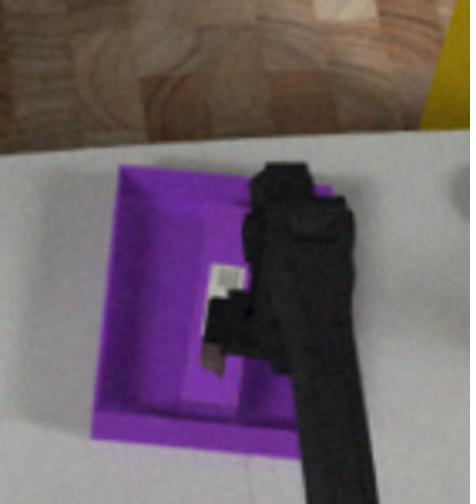

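Call:
move --arm3 '{"target":[1.08,-0.30,0.86,0,0,1,0],"speed":0.2}' --cameras '[]'

Call:
move --arm3 '{"target":[0.80,-0.45,1.0,0,0,1,0],"speed":0.25}' --cameras '[]'

Call:
move --arm3 '{"joints":{"joint1_rad":-1.19,"joint6_rad":-0.06}}' --cameras '["arm3_cam_wrist"]'

Call:
move --arm3 '{"target":[0.59,0.015,0.85,0,-0.643,0.766,0],"speed":0.25}' --cameras '["cam_arm3","arm3_cam_wrist","cam_arm6"]'

Scene clock: 617.73 s.
Joint torques (N m): arm1=[2.14 -9.05 7.83 -0.18 0.19 0.08] | arm2=[0.67 -8.64 7.94 0.18 -0.02 -0.1] | arm3=[-0.44 -28.86 13.96 -0.36 -0.14 0] | arm4=[-1.2 -6.12 9.63 -0.2 -0.08 0.11] | arm5=[-0.91 2.55 7.36 1.92 -0.06 -0.06] | arm6=[0.09 -5.07 8.58 -0.13 0.07 -0.01] | arm7=[-0.38 -9.41 9.01 -0.23 -0.18 0.05] | arm8=[1.44 -6.71 9.13 -0.47 -0.09 -0.03]
Heat: arm1: hottest joint3_rad 37 °C; arm2: hottest joint3_rad 36 °C; arm3: hottest joint2_rad 38 °C; arm4: hottest joint3_rad 43 °C; arm5: hottest joint3_rad 36 °C; arm6: hottest joint3_rad 34 °C; arm7: hottest joint3_rad 40 °C; arm8: hottest joint3_rad 34 °C.
move: arm3 off_target
Joint velocities: within noise
arm1, arm5, arm6, arm7: as last shown
arm2.joint_positions: joint1_rad=-0.906 joint2_rad=+1.198 joint3_rad=+1.102 joint4_rad=-1.456 joint5_rad=+0.000 joint6_rad=-0.266 gripper_m=+0.08993
arm2.joint_status: not commanded
arm2.hand: x=-0.8550 y=-0.2913 z=+1.0229 quat_wxyz=(-0.008, +0.796, -0.605, -0.006) (m; scene frame)
arm2.hand_target: x=-0.8567 y=-0.2943 z=+1.0202 quat_wxyz=(+0.000, +0.799, -0.601, +0.000) (m; scene frame)
arm2.hand_status: not commanded
arm3.joint_positions: joint1_rad=-2.079 joint2_rad=+2.373 joint3_rad=+2.271 joint4_rad=-1.551 joint5_rad=+0.004 joint6_rad=+0.448 gripper_m=+0.05879
arm3.joint_status: not commanded
arm3.hand: x=+1.0662 y=-0.3073 z=+0.8176 quat_wxyz=(+0.033, +0.002, -0.999, +0.017) (m; scene frame)
arm3.hand_target: x=+1.0780 y=-0.3010 z=+0.8600 quat_wxyz=(+0.000, +0.000, -1.000, +0.000) (m; scene frame)
arm3.hand_status: off_target (0.045 m and 4.3 deg from the pose sent, 0.099 m and 1.5 deg at the start)
arm4.joint_positions: joint1_rad=+0.914 joint2_rad=+1.175 joint3_rad=+1.115 joint4_rad=-1.499 joint5_rad=+0.013 joint6_rad=-0.418 gripper_m=+0.08992
arm4.joint_status: not commanded
arm4.hand: x=+1.5992 y=-0.2999 z=+0.9890 quat_wxyz=(-0.002, +0.909, -0.416, -0.002) (m; scene frame)
arm4.hand_target: x=+1.6050 y=-0.3030 z=+0.9859 quat_wxyz=(+0.005, +0.905, -0.426, +0.004) (m; scene frame)
arm4.hand_status: not commanded
arm8.joint_positions: joint1_rad=+0.006 joint2_rad=+1.147 joint3_rad=+1.086 joint4_rad=-1.495 joint5_rad=+0.001 joint6_rad=+0.227 gripper_m=+0.08992
arm8.joint_status: not commanded
arm8.hand: x=-1.8382 y=+0.3973 z=+0.9923 quat_wxyz=(-0.004, -0.931, -0.364, +0.007) (m; scene frame)
arm8.hand_target: x=-1.8377 y=+0.4014 z=+0.9900 quat_wxyz=(+0.000, -0.933, -0.361, +0.000) (m; scene frame)
arm8.hand_status: not commanded
pictures: none
No camera images: "cameras" was empty.

Scene clock: 620.00 s.
Joint torques (N m): arm1=[2.08 -8.53 7.9 -0.09 0.21 0.08] | arm2=[0.67 -8.64 7.94 0.17 -0.02 -0.11] | arm3=[-1.79 -13.27 9.42 -0.27 -0.12 -0.22] | arm4=[-1.2 -6.07 9.62 -0.2 -0.08 0.11] | arm5=[-0.26 3.25 7.27 1.81 -0.1 -0.03] | arm6=[0.15 -5.07 8.59 -0.14 0.06 -0.01] | arm7=[-0.44 -9.11 8.99 -0.28 -0.17 0.06] | arm8=[1.08 -6.59 9.21 -0.5 -0.11 -0.04]
Heat: arm1: hottest joint3_rad 37 °C; arm2: hottest joint3_rad 36 °C; arm3: hottest joint2_rad 38 °C; arm4: hottest joint3_rad 43 °C; arm5: hottest joint3_rad 36 °C; arm6: hottest joint3_rad 34 °C; arm7: hottest joint3_rad 40 °C; arm8: hottest joint3_rad 34 °C.
move: arm3 done
Joint velocities: within noise
arm1, arm2, arm4, arm7, arm8: as last shown
arm3.joint_positions: joint1_rad=-2.094 joint2_rad=+1.403 joint3_rad=+1.326 joint4_rad=-1.504 joint5_rad=+0.004 joint6_rad=+0.439 gripper_m=+0.05879
arm3.joint_status: not commanded
arm3.hand: x=+0.8005 y=-0.4434 z=+0.9948 quat_wxyz=(+0.001, -0.001, -1.000, +0.001) (m; scene frame)
arm3.hand_target: x=+0.7999 y=-0.4499 z=+1.0000 quat_wxyz=(+0.000, +0.000, -1.000, +0.000) (m; scene frame)
arm3.hand_status: done (0.008 m and 0.2 deg from the pose sent, 0.353 m and 4.3 deg at the start)
arm5.joint_positions: joint1_rad=+0.726 joint2_rad=+0.625 joint3_rad=+1.427 joint4_rad=-1.371 joint5_rad=+0.119 joint6_rad=-0.097 gripper_m=+0.09397
arm5.joint_status: not commanded
arm5.hand: x=+1.9510 y=+0.5580 z=+1.3386 quat_wxyz=(+0.034, +0.850, +0.217, -0.478) (m; scene frame)
arm5.hand_target: x=+1.9537 y=+0.5575 z=+1.3511 quat_wxyz=(+0.038, +0.843, +0.217, -0.491) (m; scene frame)
arm5.hand_status: not commanded
arm6.joint_positions: joint1_rad=+0.891 joint2_rad=+1.137 joint3_rad=+1.067 joint4_rad=-1.500 joint5_rad=-0.001 joint6_rad=-0.008 gripper_m=+0.08990
arm6.joint_status: not commanded
arm6.hand: x=+1.1446 y=+0.7103 z=+1.0474 quat_wxyz=(+0.000, +0.140, -0.990, +0.000) (m; scene frame)
arm6.hand_target: x=+1.1417 y=+0.7123 z=+1.0498 quat_wxyz=(+0.000, +0.141, -0.990, +0.000) (m; scene frame)
arm6.hand_status: not commanded
pictures: none
No camera images: "cameras" was empty.

Scene clock: 621.57 s.
Joint torques (N m): arm1=[1.73 -8.47 7.77 -0.18 0.2 0.07] | arm2=[0.67 -8.64 7.94 0.18 -0.02 -0.11] | arm3=[0.21 -13.33 9.42 -0.24 -0.13 -0.22] | arm4=[-1.2 -6.07 9.62 -0.2 -0.08 0.11] | arm5=[-0.32 3.08 7.43 1.92 -0.09 -0.09] | arm6=[0.15 -5.07 8.62 -0.14 0.07 -0.01] | arm7=[-0.09 -9 8.96 -0.18 -0.19 0.05] | arm8=[1.2 -6.42 9.21 -0.57 -0.08 -0.02]
Heat: arm1: hottest joint3_rad 37 °C; arm2: hottest joint3_rad 36 °C; arm3: hottest joint2_rad 38 °C; arm4: hottest joint3_rad 43 °C; arm5: hottest joint3_rad 36 °C; arm6: hottest joint3_rad 34 °C; arm7: hottest joint3_rad 40 °C; arm8: hottest joint3_rad 34 °C.
move: arm3 done
Joint velocities: within noise
arm1.joint_positions: joint1_rad=-1.532 joint2_rad=+1.372 joint3_rad=+1.290 joint4_rad=-1.466 joint5_rad=+0.004 joint6_rad=+0.211 gripper_m=+0.08989
arm1.joint_status: not commanded
arm1.hand: x=-2.3035 y=-0.9738 z=+1.0071 quat_wxyz=(-0.011, -0.884, -0.468, +0.011) (m; scene frame)
arm1.hand_target: x=-2.3001 y=-0.9700 z=+1.0002 quat_wxyz=(+0.000, -0.884, -0.467, +0.000) (m; scene frame)
arm1.hand_status: not commanded
arm2, arm4, arm5, arm6, arm7, arm8: as last shown
arm3.joint_positions: joint1_rad=-1.201 joint2_rad=+1.403 joint3_rad=+1.326 joint4_rad=-1.504 joint5_rad=+0.004 joint6_rad=-0.044 gripper_m=+0.05882
arm3.joint_status: all done
arm3.hand: x=+0.5313 y=-0.2212 z=+0.9946 quat_wxyz=(-0.001, +0.634, -0.773, +0.004) (m; scene frame)
arm3.hand_target: x=+0.5264 y=-0.2232 z=+0.9998 quat_wxyz=(-0.002, +0.645, -0.765, +0.003) (m; scene frame)
arm3.hand_status: not commanded
pictures: arm3_cam_wrist
camera_calibration:
arm3_cam_wrist: T_world_to_cam=[[0.979668, -0.199865, 0.0174427, -0.583271], [-0.172163, -0.792863, 0.584576, -0.65946], [-0.103007, -0.575693, -0.811152, 0.858153], [0, 0, 0, 1]] pos_world=[0.546274, -0.145404, 1.09177]

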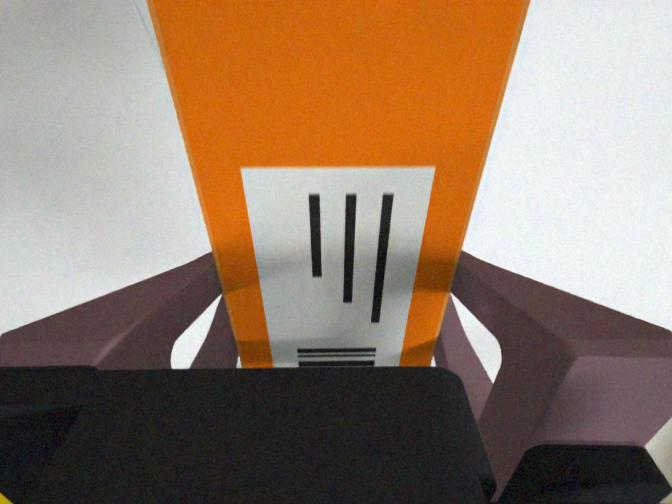

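Scene clock: 623.73 s.
Joint torques (N m): arm1=[1.73 -8.88 7.83 -0.21 0.15 0.08] | arm2=[0.67 -8.64 7.94 0.18 -0.02 -0.11] | arm3=[-0.79 -22.77 13.79 -0.42 -0.26 -0.22] | arm4=[-1.2 -6.07 9.62 -0.2 -0.08 0.11] | arm5=[-0.21 3.37 7.54 1.83 -0.11 -0.02] | arm6=[0.15 -5.13 8.59 -0.14 0.07 -0.01] | arm7=[0.03 -9.23 8.95 -0.27 -0.18 0.06] | arm8=[1.38 -6.65 9.17 -0.5 -0.09 -0.04]
Heat: arm1: hottest joint3_rad 37 °C; arm2: hottest joint3_rad 36 °C; arm3: hottest joint2_rad 38 °C; arm4: hottest joint3_rad 43 °C; arm5: hottest joint3_rad 36 °C; arm6: hottest joint3_rad 34 °C; arm7: hottest joint3_rad 40 °C; arm8: hottest joint3_rad 34 °C.
move: arm3 off_target
Joint velocities: within noise
arm1, arm2, arm4, arm5, arm6, arm7, arm8: as last shown
arm3.joint_positions: joint1_rad=-1.201 joint2_rad=+2.107 joint3_rad=+1.834 joint4_rad=-1.350 joint5_rad=+0.001 joint6_rad=-0.052 gripper_m=+0.05882
arm3.joint_status: not commanded
arm3.hand: x=+0.5852 y=-0.0019 z=+0.8289 quat_wxyz=(+0.017, +0.637, -0.770, +0.015) (m; scene frame)
arm3.hand_target: x=+0.5899 y=+0.0138 z=+0.8503 quat_wxyz=(-0.001, +0.643, -0.766, +0.000) (m; scene frame)
arm3.hand_status: off_target (0.027 m and 2.7 deg from the pose sent, 0.283 m and 1.4 deg at the start)
pictures: arm3_cam_wrist, cam_arm3, cam_arm6
camera_calibration:
arm3_cam_wrist: T_world_to_cam=[[0.98137, -0.191754, 0.0119925, -0.585703], [-0.15799, -0.7699, 0.618299, -0.415652], [-0.109328, -0.608675, -0.785851, 0.838225], [0, 0, 0, 1]] pos_world=[0.600764, 0.0778847, 0.922741]

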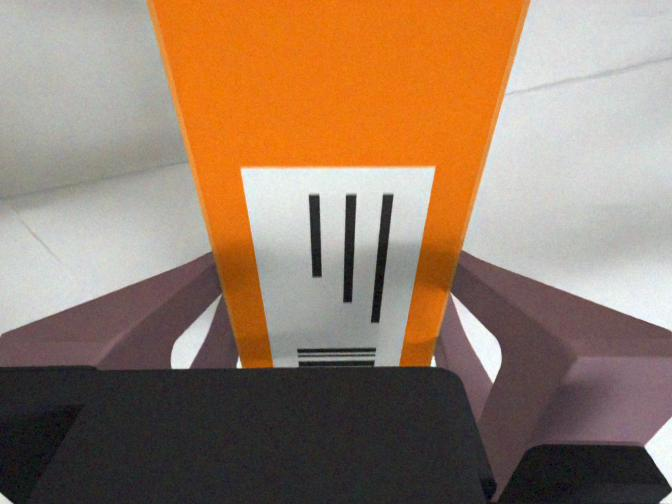

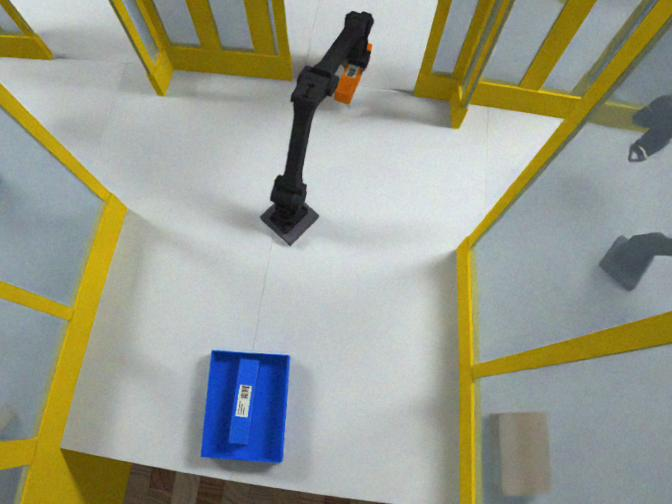

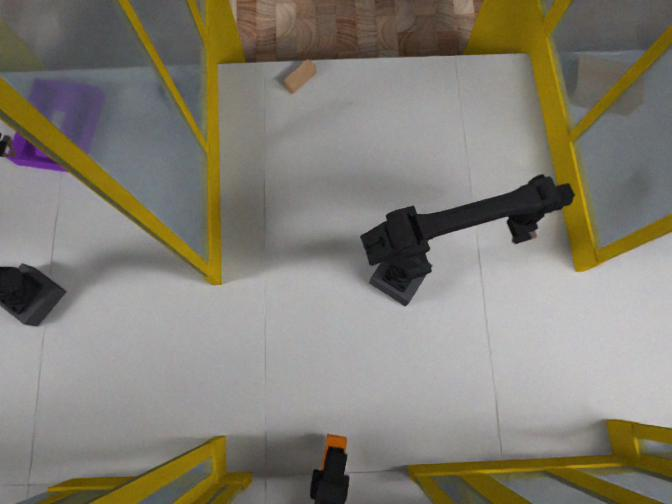

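Call:
move --arm3 '{"target":[0.59,0.012,0.762,0,-0.643,0.766,0],"speed":0.15}' --arm6 '{"joints":{"joint1_rad":-0.5,"joint6_rad":-0.23}}' --cameras '[]'

Scene clock: 631.20 s.
Joint torques (N m): arm1=[1.73 -8.35 7.97 -0.08 0.18 0.08] | arm2=[0.67 -8.64 7.94 0.18 -0.02 -0.11] | arm3=[-0.97 -23.06 9.13 0.57 -0.23 -0.22] | arm4=[-1.2 -6.07 9.62 -0.2 -0.08 0.11] | arm5=[-0.21 2.78 7.39 1.72 -0.07 -0.03] | arm6=[-1.38 -5.07 8.59 -0.17 0 -0.18] | arm7=[-0.26 -9.29 8.96 -0.23 -0.18 0.05] | arm8=[1.44 -6.36 9.14 -0.51 -0.1 -0.03]
Heat: arm1: hottest joint3_rad 37 °C; arm2: hottest joint3_rad 36 °C; arm3: hottest joint2_rad 37 °C; arm4: hottest joint3_rad 43 °C; arm5: hottest joint3_rad 36 °C; arm6: hottest joint3_rad 34 °C; arm7: hottest joint3_rad 41 °C; arm8: hottest joint3_rad 34 °C.
move: arm3 done; arm6 done
Joint velocities: within noise
arm1, arm2, arm4, arm5, arm7, arm8: as last shown
arm3.joint_positions: joint1_rad=-1.201 joint2_rad=+2.177 joint3_rad=+1.763 joint4_rad=-1.185 joint5_rad=-0.001 joint6_rad=-0.053 gripper_m=+0.05882
arm3.joint_status: not commanded
arm3.hand: x=+0.5871 y=+0.0058 z=+0.7594 quat_wxyz=(+0.008, +0.638, -0.770, +0.008) (m; scene frame)
arm3.hand_target: x=+0.5901 y=+0.0118 z=+0.7621 quat_wxyz=(+0.000, +0.643, -0.766, +0.000) (m; scene frame)
arm3.hand_status: done (0.007 m and 1.5 deg from the pose sent, 0.068 m and 2.7 deg at the start)
arm6.joint_positions: joint1_rad=-0.491 joint2_rad=+1.137 joint3_rad=+1.067 joint4_rad=-1.500 joint5_rad=+0.000 joint6_rad=-0.221 gripper_m=+0.08991
arm6.joint_status: all done
arm6.hand: x=+0.9862 y=+0.3547 z=+1.0474 quat_wxyz=(+0.000, -0.429, -0.903, +0.001) (m; scene frame)
arm6.hand_target: x=+0.9828 y=+0.3555 z=+1.0499 quat_wxyz=(+0.000, -0.429, -0.903, +0.000) (m; scene frame)
arm6.hand_status: not commanded
pictures: none
No camera images: "cameras" was empty.

Call:
move --arm3 '{"joints":{"gripper_m":0.09}}' --cameras '[]'

Call:
move --arm3 '{"target":[0.588,0.006,0.89,0,-0.643,0.766,0],"speed":0.25}' --cameras '[]'

Call:
move --arm3 '{"target":[0.53,-0.22,1.0,0,-0.643,0.766,0],"speed":0.3}' --arm6 '{"joints":{"joint1_rad":-1.35}}' --cameras '["cam_arm6","cam_arm3"]'

Call:
zoom_image --camera "cam_arm6" --region '[240, 380, 440, 504]'

Call:
move --arm3 '{"joints":{"joint1_rad":-2.1}}' --arm6 '{"target":[0.584,0.012,0.88,0,0.766,0.643,0],"speed":0.25}' --cameras '["arm6_cam_wrist"]'

Scene clock: 640.87 s.
Joint torques (N m): arm1=[1.85 -9 7.91 -0.08 0.18 0.08] | arm2=[0.67 -8.64 7.94 0.18 -0.02 -0.1] | arm3=[-0.97 -23.12 9.26 0.58 -0.23 -0.21] | arm4=[-1.2 -6.07 9.62 -0.2 -0.08 0.11] | arm5=[-0.5 2.9 7.5 1.63 -0.09 -0.06] | arm6=[-1.32 -5.07 8.61 -0.14 0 -0.18] | arm7=[-0.26 -9.23 8.96 -0.17 -0.19 0.06] | arm8=[1.44 -6.48 9.11 -0.57 -0.08 -0.04]
Heat: arm1: hottest joint3_rad 37 °C; arm2: hottest joint3_rad 36 °C; arm3: hottest joint2_rad 38 °C; arm4: hottest joint3_rad 43 °C; arm5: hottest joint3_rad 36 °C; arm6: hottest joint3_rad 34 °C; arm7: hottest joint3_rad 41 °C; arm8: hottest joint3_rad 34 °C.
move: arm3 done
Joint velocities: within noise
arm1, arm2, arm4, arm5, arm6, arm7, arm8: as last shown
arm3.joint_positions: joint1_rad=-1.201 joint2_rad=+2.177 joint3_rad=+1.763 joint4_rad=-1.185 joint5_rad=-0.001 joint6_rad=-0.053 gripper_m=+0.08988
arm3.joint_status: all done
arm3.hand: x=+0.5871 y=+0.0058 z=+0.7594 quat_wxyz=(+0.008, +0.638, -0.770, +0.008) (m; scene frame)
arm3.hand_target: x=+0.5901 y=+0.0118 z=+0.7621 quat_wxyz=(+0.000, +0.643, -0.766, +0.000) (m; scene frame)
arm3.hand_status: not commanded
pictures: none
No camera images: "cameras" was empty.

Scene clock: 642.33 s.
Joint torques (N m): arm1=[1.55 -8.64 7.9 -0.17 0.21 0.09] | arm2=[0.67 -8.64 7.94 0.18 -0.02 -0.11] | arm3=[-0.97 -22.89 13.52 -0.27 -0.21 -0.21] | arm4=[-1.2 -6.07 9.62 -0.2 -0.08 0.11] | arm5=[-0.15 2.96 7.34 1.96 -0.06 -0.04] | arm6=[-1.32 -5.07 8.58 -0.13 0 -0.17] | arm7=[-0.26 -9.29 8.99 -0.25 -0.17 0.05] | arm8=[1.55 -6.59 9.14 -0.49 -0.08 -0.02]
Heat: arm1: hottest joint3_rad 37 °C; arm2: hottest joint3_rad 36 °C; arm3: hottest joint2_rad 38 °C; arm4: hottest joint3_rad 43 °C; arm5: hottest joint3_rad 36 °C; arm6: hottest joint3_rad 34 °C; arm7: hottest joint3_rad 41 °C; arm8: hottest joint3_rad 34 °C.
move: arm3 off_target
Joint velocities: within noise
arm1, arm2, arm4, arm5, arm6, arm7, arm8: as last shown
arm3.joint_positions: joint1_rad=-1.201 joint2_rad=+2.064 joint3_rad=+1.868 joint4_rad=-1.426 joint5_rad=-0.001 joint6_rad=-0.053 gripper_m=+0.08997
arm3.joint_status: not commanded
arm3.hand: x=+0.5834 y=-0.0074 z=+0.8681 quat_wxyz=(+0.017, +0.638, -0.770, +0.014) (m; scene frame)
arm3.hand_target: x=+0.5878 y=+0.0049 z=+0.8902 quat_wxyz=(+0.000, +0.643, -0.766, +0.000) (m; scene frame)
arm3.hand_status: off_target (0.026 m and 2.6 deg from the pose sent, 0.131 m and 1.5 deg at the start; pose on its path clipped on 5 of 44 steps)
pictures: none
No camera images: "cameras" was empty.

Scene clock: 644.10 s.
Joint torques (N m): arm1=[1.67 -8.7 7.91 -0.08 0.18 0.08] | arm2=[0.67 -8.64 7.94 0.18 -0.02 -0.11] | arm3=[-0.67 -13.51 9.31 -0.24 -0.24 -0.17] | arm4=[-1.2 -6.07 9.62 -0.18 -0.08 0.11] | arm5=[0.03 3.43 7.46 1.94 -0.08 -0.05] | arm6=[-1.26 -5.07 8.59 -0.13 -0.01 -0.17] | arm7=[-0.15 -9.17 8.99 -0.23 -0.18 0.05] | arm8=[1.2 -6.77 9.16 -0.53 -0.08 -0.06]
Heat: arm1: hottest joint3_rad 37 °C; arm2: hottest joint3_rad 36 °C; arm3: hottest joint2_rad 38 °C; arm4: hottest joint3_rad 43 °C; arm5: hottest joint3_rad 36 °C; arm6: hottest joint3_rad 34 °C; arm7: hottest joint3_rad 41 °C; arm8: hottest joint3_rad 34 °C.
move: arm3 done; arm6 done
Joint velocities: within noise
arm1, arm2, arm4, arm5, arm8: as last shown
arm3.joint_positions: joint1_rad=-1.201 joint2_rad=+1.414 joint3_rad=+1.338 joint4_rad=-1.504 joint5_rad=-0.001 joint6_rad=-0.053 gripper_m=+0.08997
arm3.joint_status: not commanded
arm3.hand: x=+0.5316 y=-0.2167 z=+0.9950 quat_wxyz=(+0.000, +0.638, -0.770, +0.002) (m; scene frame)
arm3.hand_target: x=+0.5301 y=-0.2200 z=+0.9998 quat_wxyz=(+0.000, +0.643, -0.766, +0.000) (m; scene frame)
arm3.hand_status: done (0.006 m and 0.8 deg from the pose sent, 0.256 m and 2.6 deg at the start)
arm6.joint_positions: joint1_rad=-1.341 joint2_rad=+1.137 joint3_rad=+1.067 joint4_rad=-1.500 joint5_rad=+0.000 joint6_rad=-0.222 gripper_m=+0.08992
arm6.joint_status: all done
arm6.hand: x=+0.7344 y=+0.3458 z=+1.0474 quat_wxyz=(+0.000, -0.763, -0.646, +0.001) (m; scene frame)
arm6.hand_target: x=+0.7328 y=+0.3488 z=+1.0499 quat_wxyz=(+0.000, -0.764, -0.646, +0.000) (m; scene frame)
arm6.hand_status: not commanded
arm7.joint_positions: joint1_rad=+2.177 joint2_rad=+1.380 joint3_rad=+1.289 joint4_rad=-1.459 joint5_rad=+0.004 joint6_rad=+0.191 gripper_m=+0.08994
arm7.joint_status: not commanded
arm7.hand: x=-0.4091 y=+1.0160 z=+1.0348 quat_wxyz=(-0.009, +0.623, -0.782, -0.008) (m; scene frame)
arm7.hand_target: x=-0.4100 y=+1.0100 z=+1.0301 quat_wxyz=(+0.000, +0.626, -0.780, +0.000) (m; scene frame)
arm7.hand_status: not commanded
pictures: cam_arm3, cam_arm6

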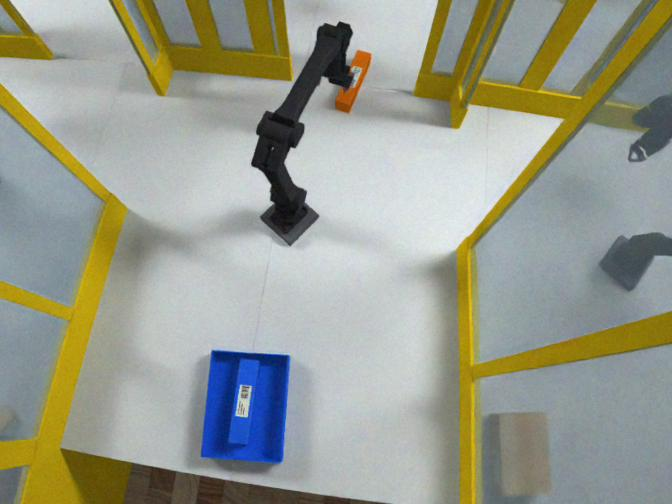

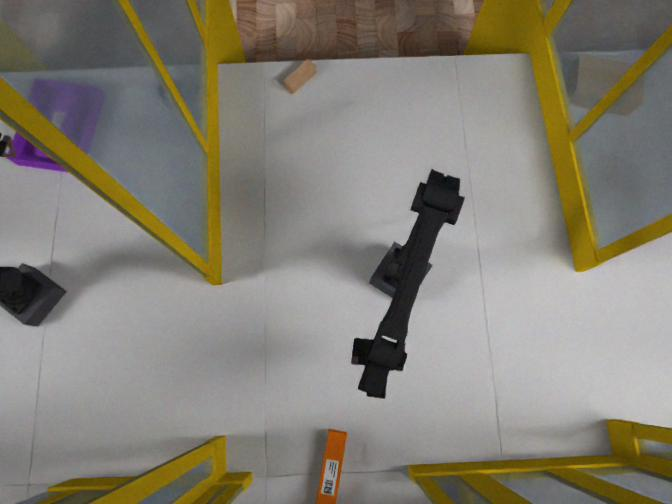

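Scaled by 2.520.

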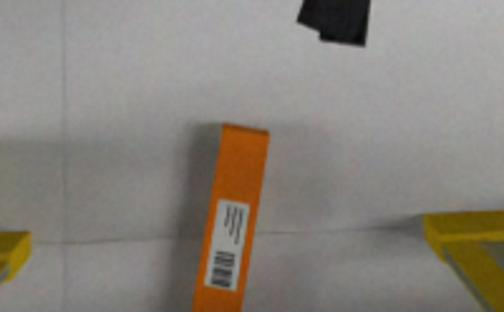

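Scene clock: 646.73 s.
Joint torques (N m): arm1=[1.79 -9 7.94 -0.08 0.18 0.07] | arm2=[0.67 -8.64 7.94 0.18 -0.02 -0.11] | arm3=[-1.38 -13.51 9.29 -0.23 -0.21 -0.18] | arm4=[-1.2 -6.07 9.63 -0.2 -0.08 0.11] | arm5=[-0.32 3.37 7.49 1.68 -0.06 -0.08] | arm6=[-1.38 -16.79 12.46 -0.18 0 -0.17] | arm7=[-0.44 -9.05 8.98 -0.23 -0.18 0.05] | arm8=[1.49 -6.36 9.16 -0.53 -0.1 -0.03]
Heat: arm1: hottest joint3_rad 37 °C; arm2: hottest joint3_rad 36 °C; arm3: hottest joint2_rad 37 °C; arm4: hottest joint3_rad 43 °C; arm5: hottest joint3_rad 36 °C; arm6: hottest joint3_rad 35 °C; arm7: hottest joint3_rad 41 °C; arm8: hottest joint3_rad 34 °C.
move: arm3 done; arm6 off_target
Joint velocities: within noise
arm1, arm5, arm7: as last shown
arm2.joint_positions: joint1_rad=-0.906 joint2_rad=+1.198 joint3_rad=+1.102 joint4_rad=-1.456 joint5_rad=+0.000 joint6_rad=-0.266 gripper_m=+0.08993
arm2.joint_status: not commanded
arm2.hand: x=-0.8550 y=-0.2913 z=+1.0229 quat_wxyz=(-0.008, +0.796, -0.605, -0.006) (m; scene frame)
arm2.hand_target: x=-0.8567 y=-0.2943 z=+1.0202 quat_wxyz=(+0.000, +0.799, -0.601, +0.000) (m; scene frame)
arm2.hand_status: not commanded
arm3.joint_positions: joint1_rad=-2.090 joint2_rad=+1.414 joint3_rad=+1.338 joint4_rad=-1.504 joint5_rad=-0.002 joint6_rad=-0.053 gripper_m=+0.08998
arm3.joint_status: all done
arm3.hand: x=+0.8032 y=-0.4389 z=+0.9952 quat_wxyz=(+0.001, +0.245, -0.970, -0.002) (m; scene frame)
arm3.hand_target: x=+0.8016 y=-0.4438 z=+1.0000 quat_wxyz=(+0.000, +0.246, -0.969, -0.003) (m; scene frame)
arm3.hand_status: not commanded
arm4.joint_positions: joint1_rad=+0.914 joint2_rad=+1.175 joint3_rad=+1.115 joint4_rad=-1.499 joint5_rad=+0.013 joint6_rad=-0.418 gripper_m=+0.08992
arm4.joint_status: not commanded
arm4.hand: x=+1.5992 y=-0.2999 z=+0.9890 quat_wxyz=(-0.002, +0.909, -0.416, -0.002) (m; scene frame)
arm4.hand_target: x=+1.6050 y=-0.3030 z=+0.9859 quat_wxyz=(+0.005, +0.905, -0.426, +0.004) (m; scene frame)
arm4.hand_status: not commanded
arm6.joint_positions: joint1_rad=-1.350 joint2_rad=+2.186 joint3_rad=+1.907 joint4_rad=-1.326 joint5_rad=+0.000 joint6_rad=-0.225 gripper_m=+0.08992
arm6.joint_status: not commanded
arm6.hand: x=+0.5970 y=+0.0246 z=+0.8666 quat_wxyz=(+0.008, -0.765, -0.644, -0.015) (m; scene frame)
arm6.hand_target: x=+0.5842 y=+0.0129 z=+0.8803 quat_wxyz=(+0.000, -0.766, -0.643, +0.001) (m; scene frame)
arm6.hand_status: off_target (0.023 m and 2.0 deg from the pose sent, 0.403 m and 0.5 deg at the start)
arm8.joint_positions: joint1_rad=+0.006 joint2_rad=+1.147 joint3_rad=+1.086 joint4_rad=-1.495 joint5_rad=+0.001 joint6_rad=+0.227 gripper_m=+0.08992
arm8.joint_status: not commanded
arm8.hand: x=-1.8382 y=+0.3973 z=+0.9923 quat_wxyz=(-0.004, -0.931, -0.364, +0.007) (m; scene frame)
arm8.hand_target: x=-1.8377 y=+0.4014 z=+0.9900 quat_wxyz=(+0.000, -0.933, -0.361, +0.000) (m; scene frame)
arm8.hand_status: not commanded
pictures: arm6_cam_wrist
camera_calibration:
arm6_cam_wrist: T_world_to_cam=[[-0.986453, 0.164041, -0.00046544, 0.58379], [0.130698, 0.787654, 0.602095, -0.61331], [0.0991348, 0.593878, -0.798424, 0.742363], [0, 0, 0, 1]] pos_world=[0.582446, -0.053562, 0.962263]

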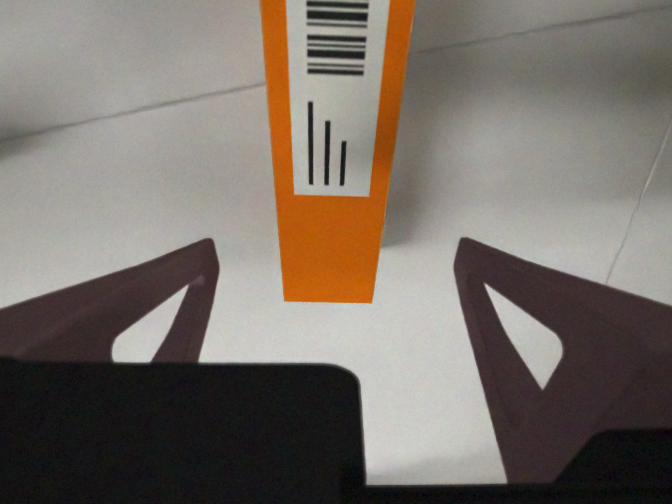

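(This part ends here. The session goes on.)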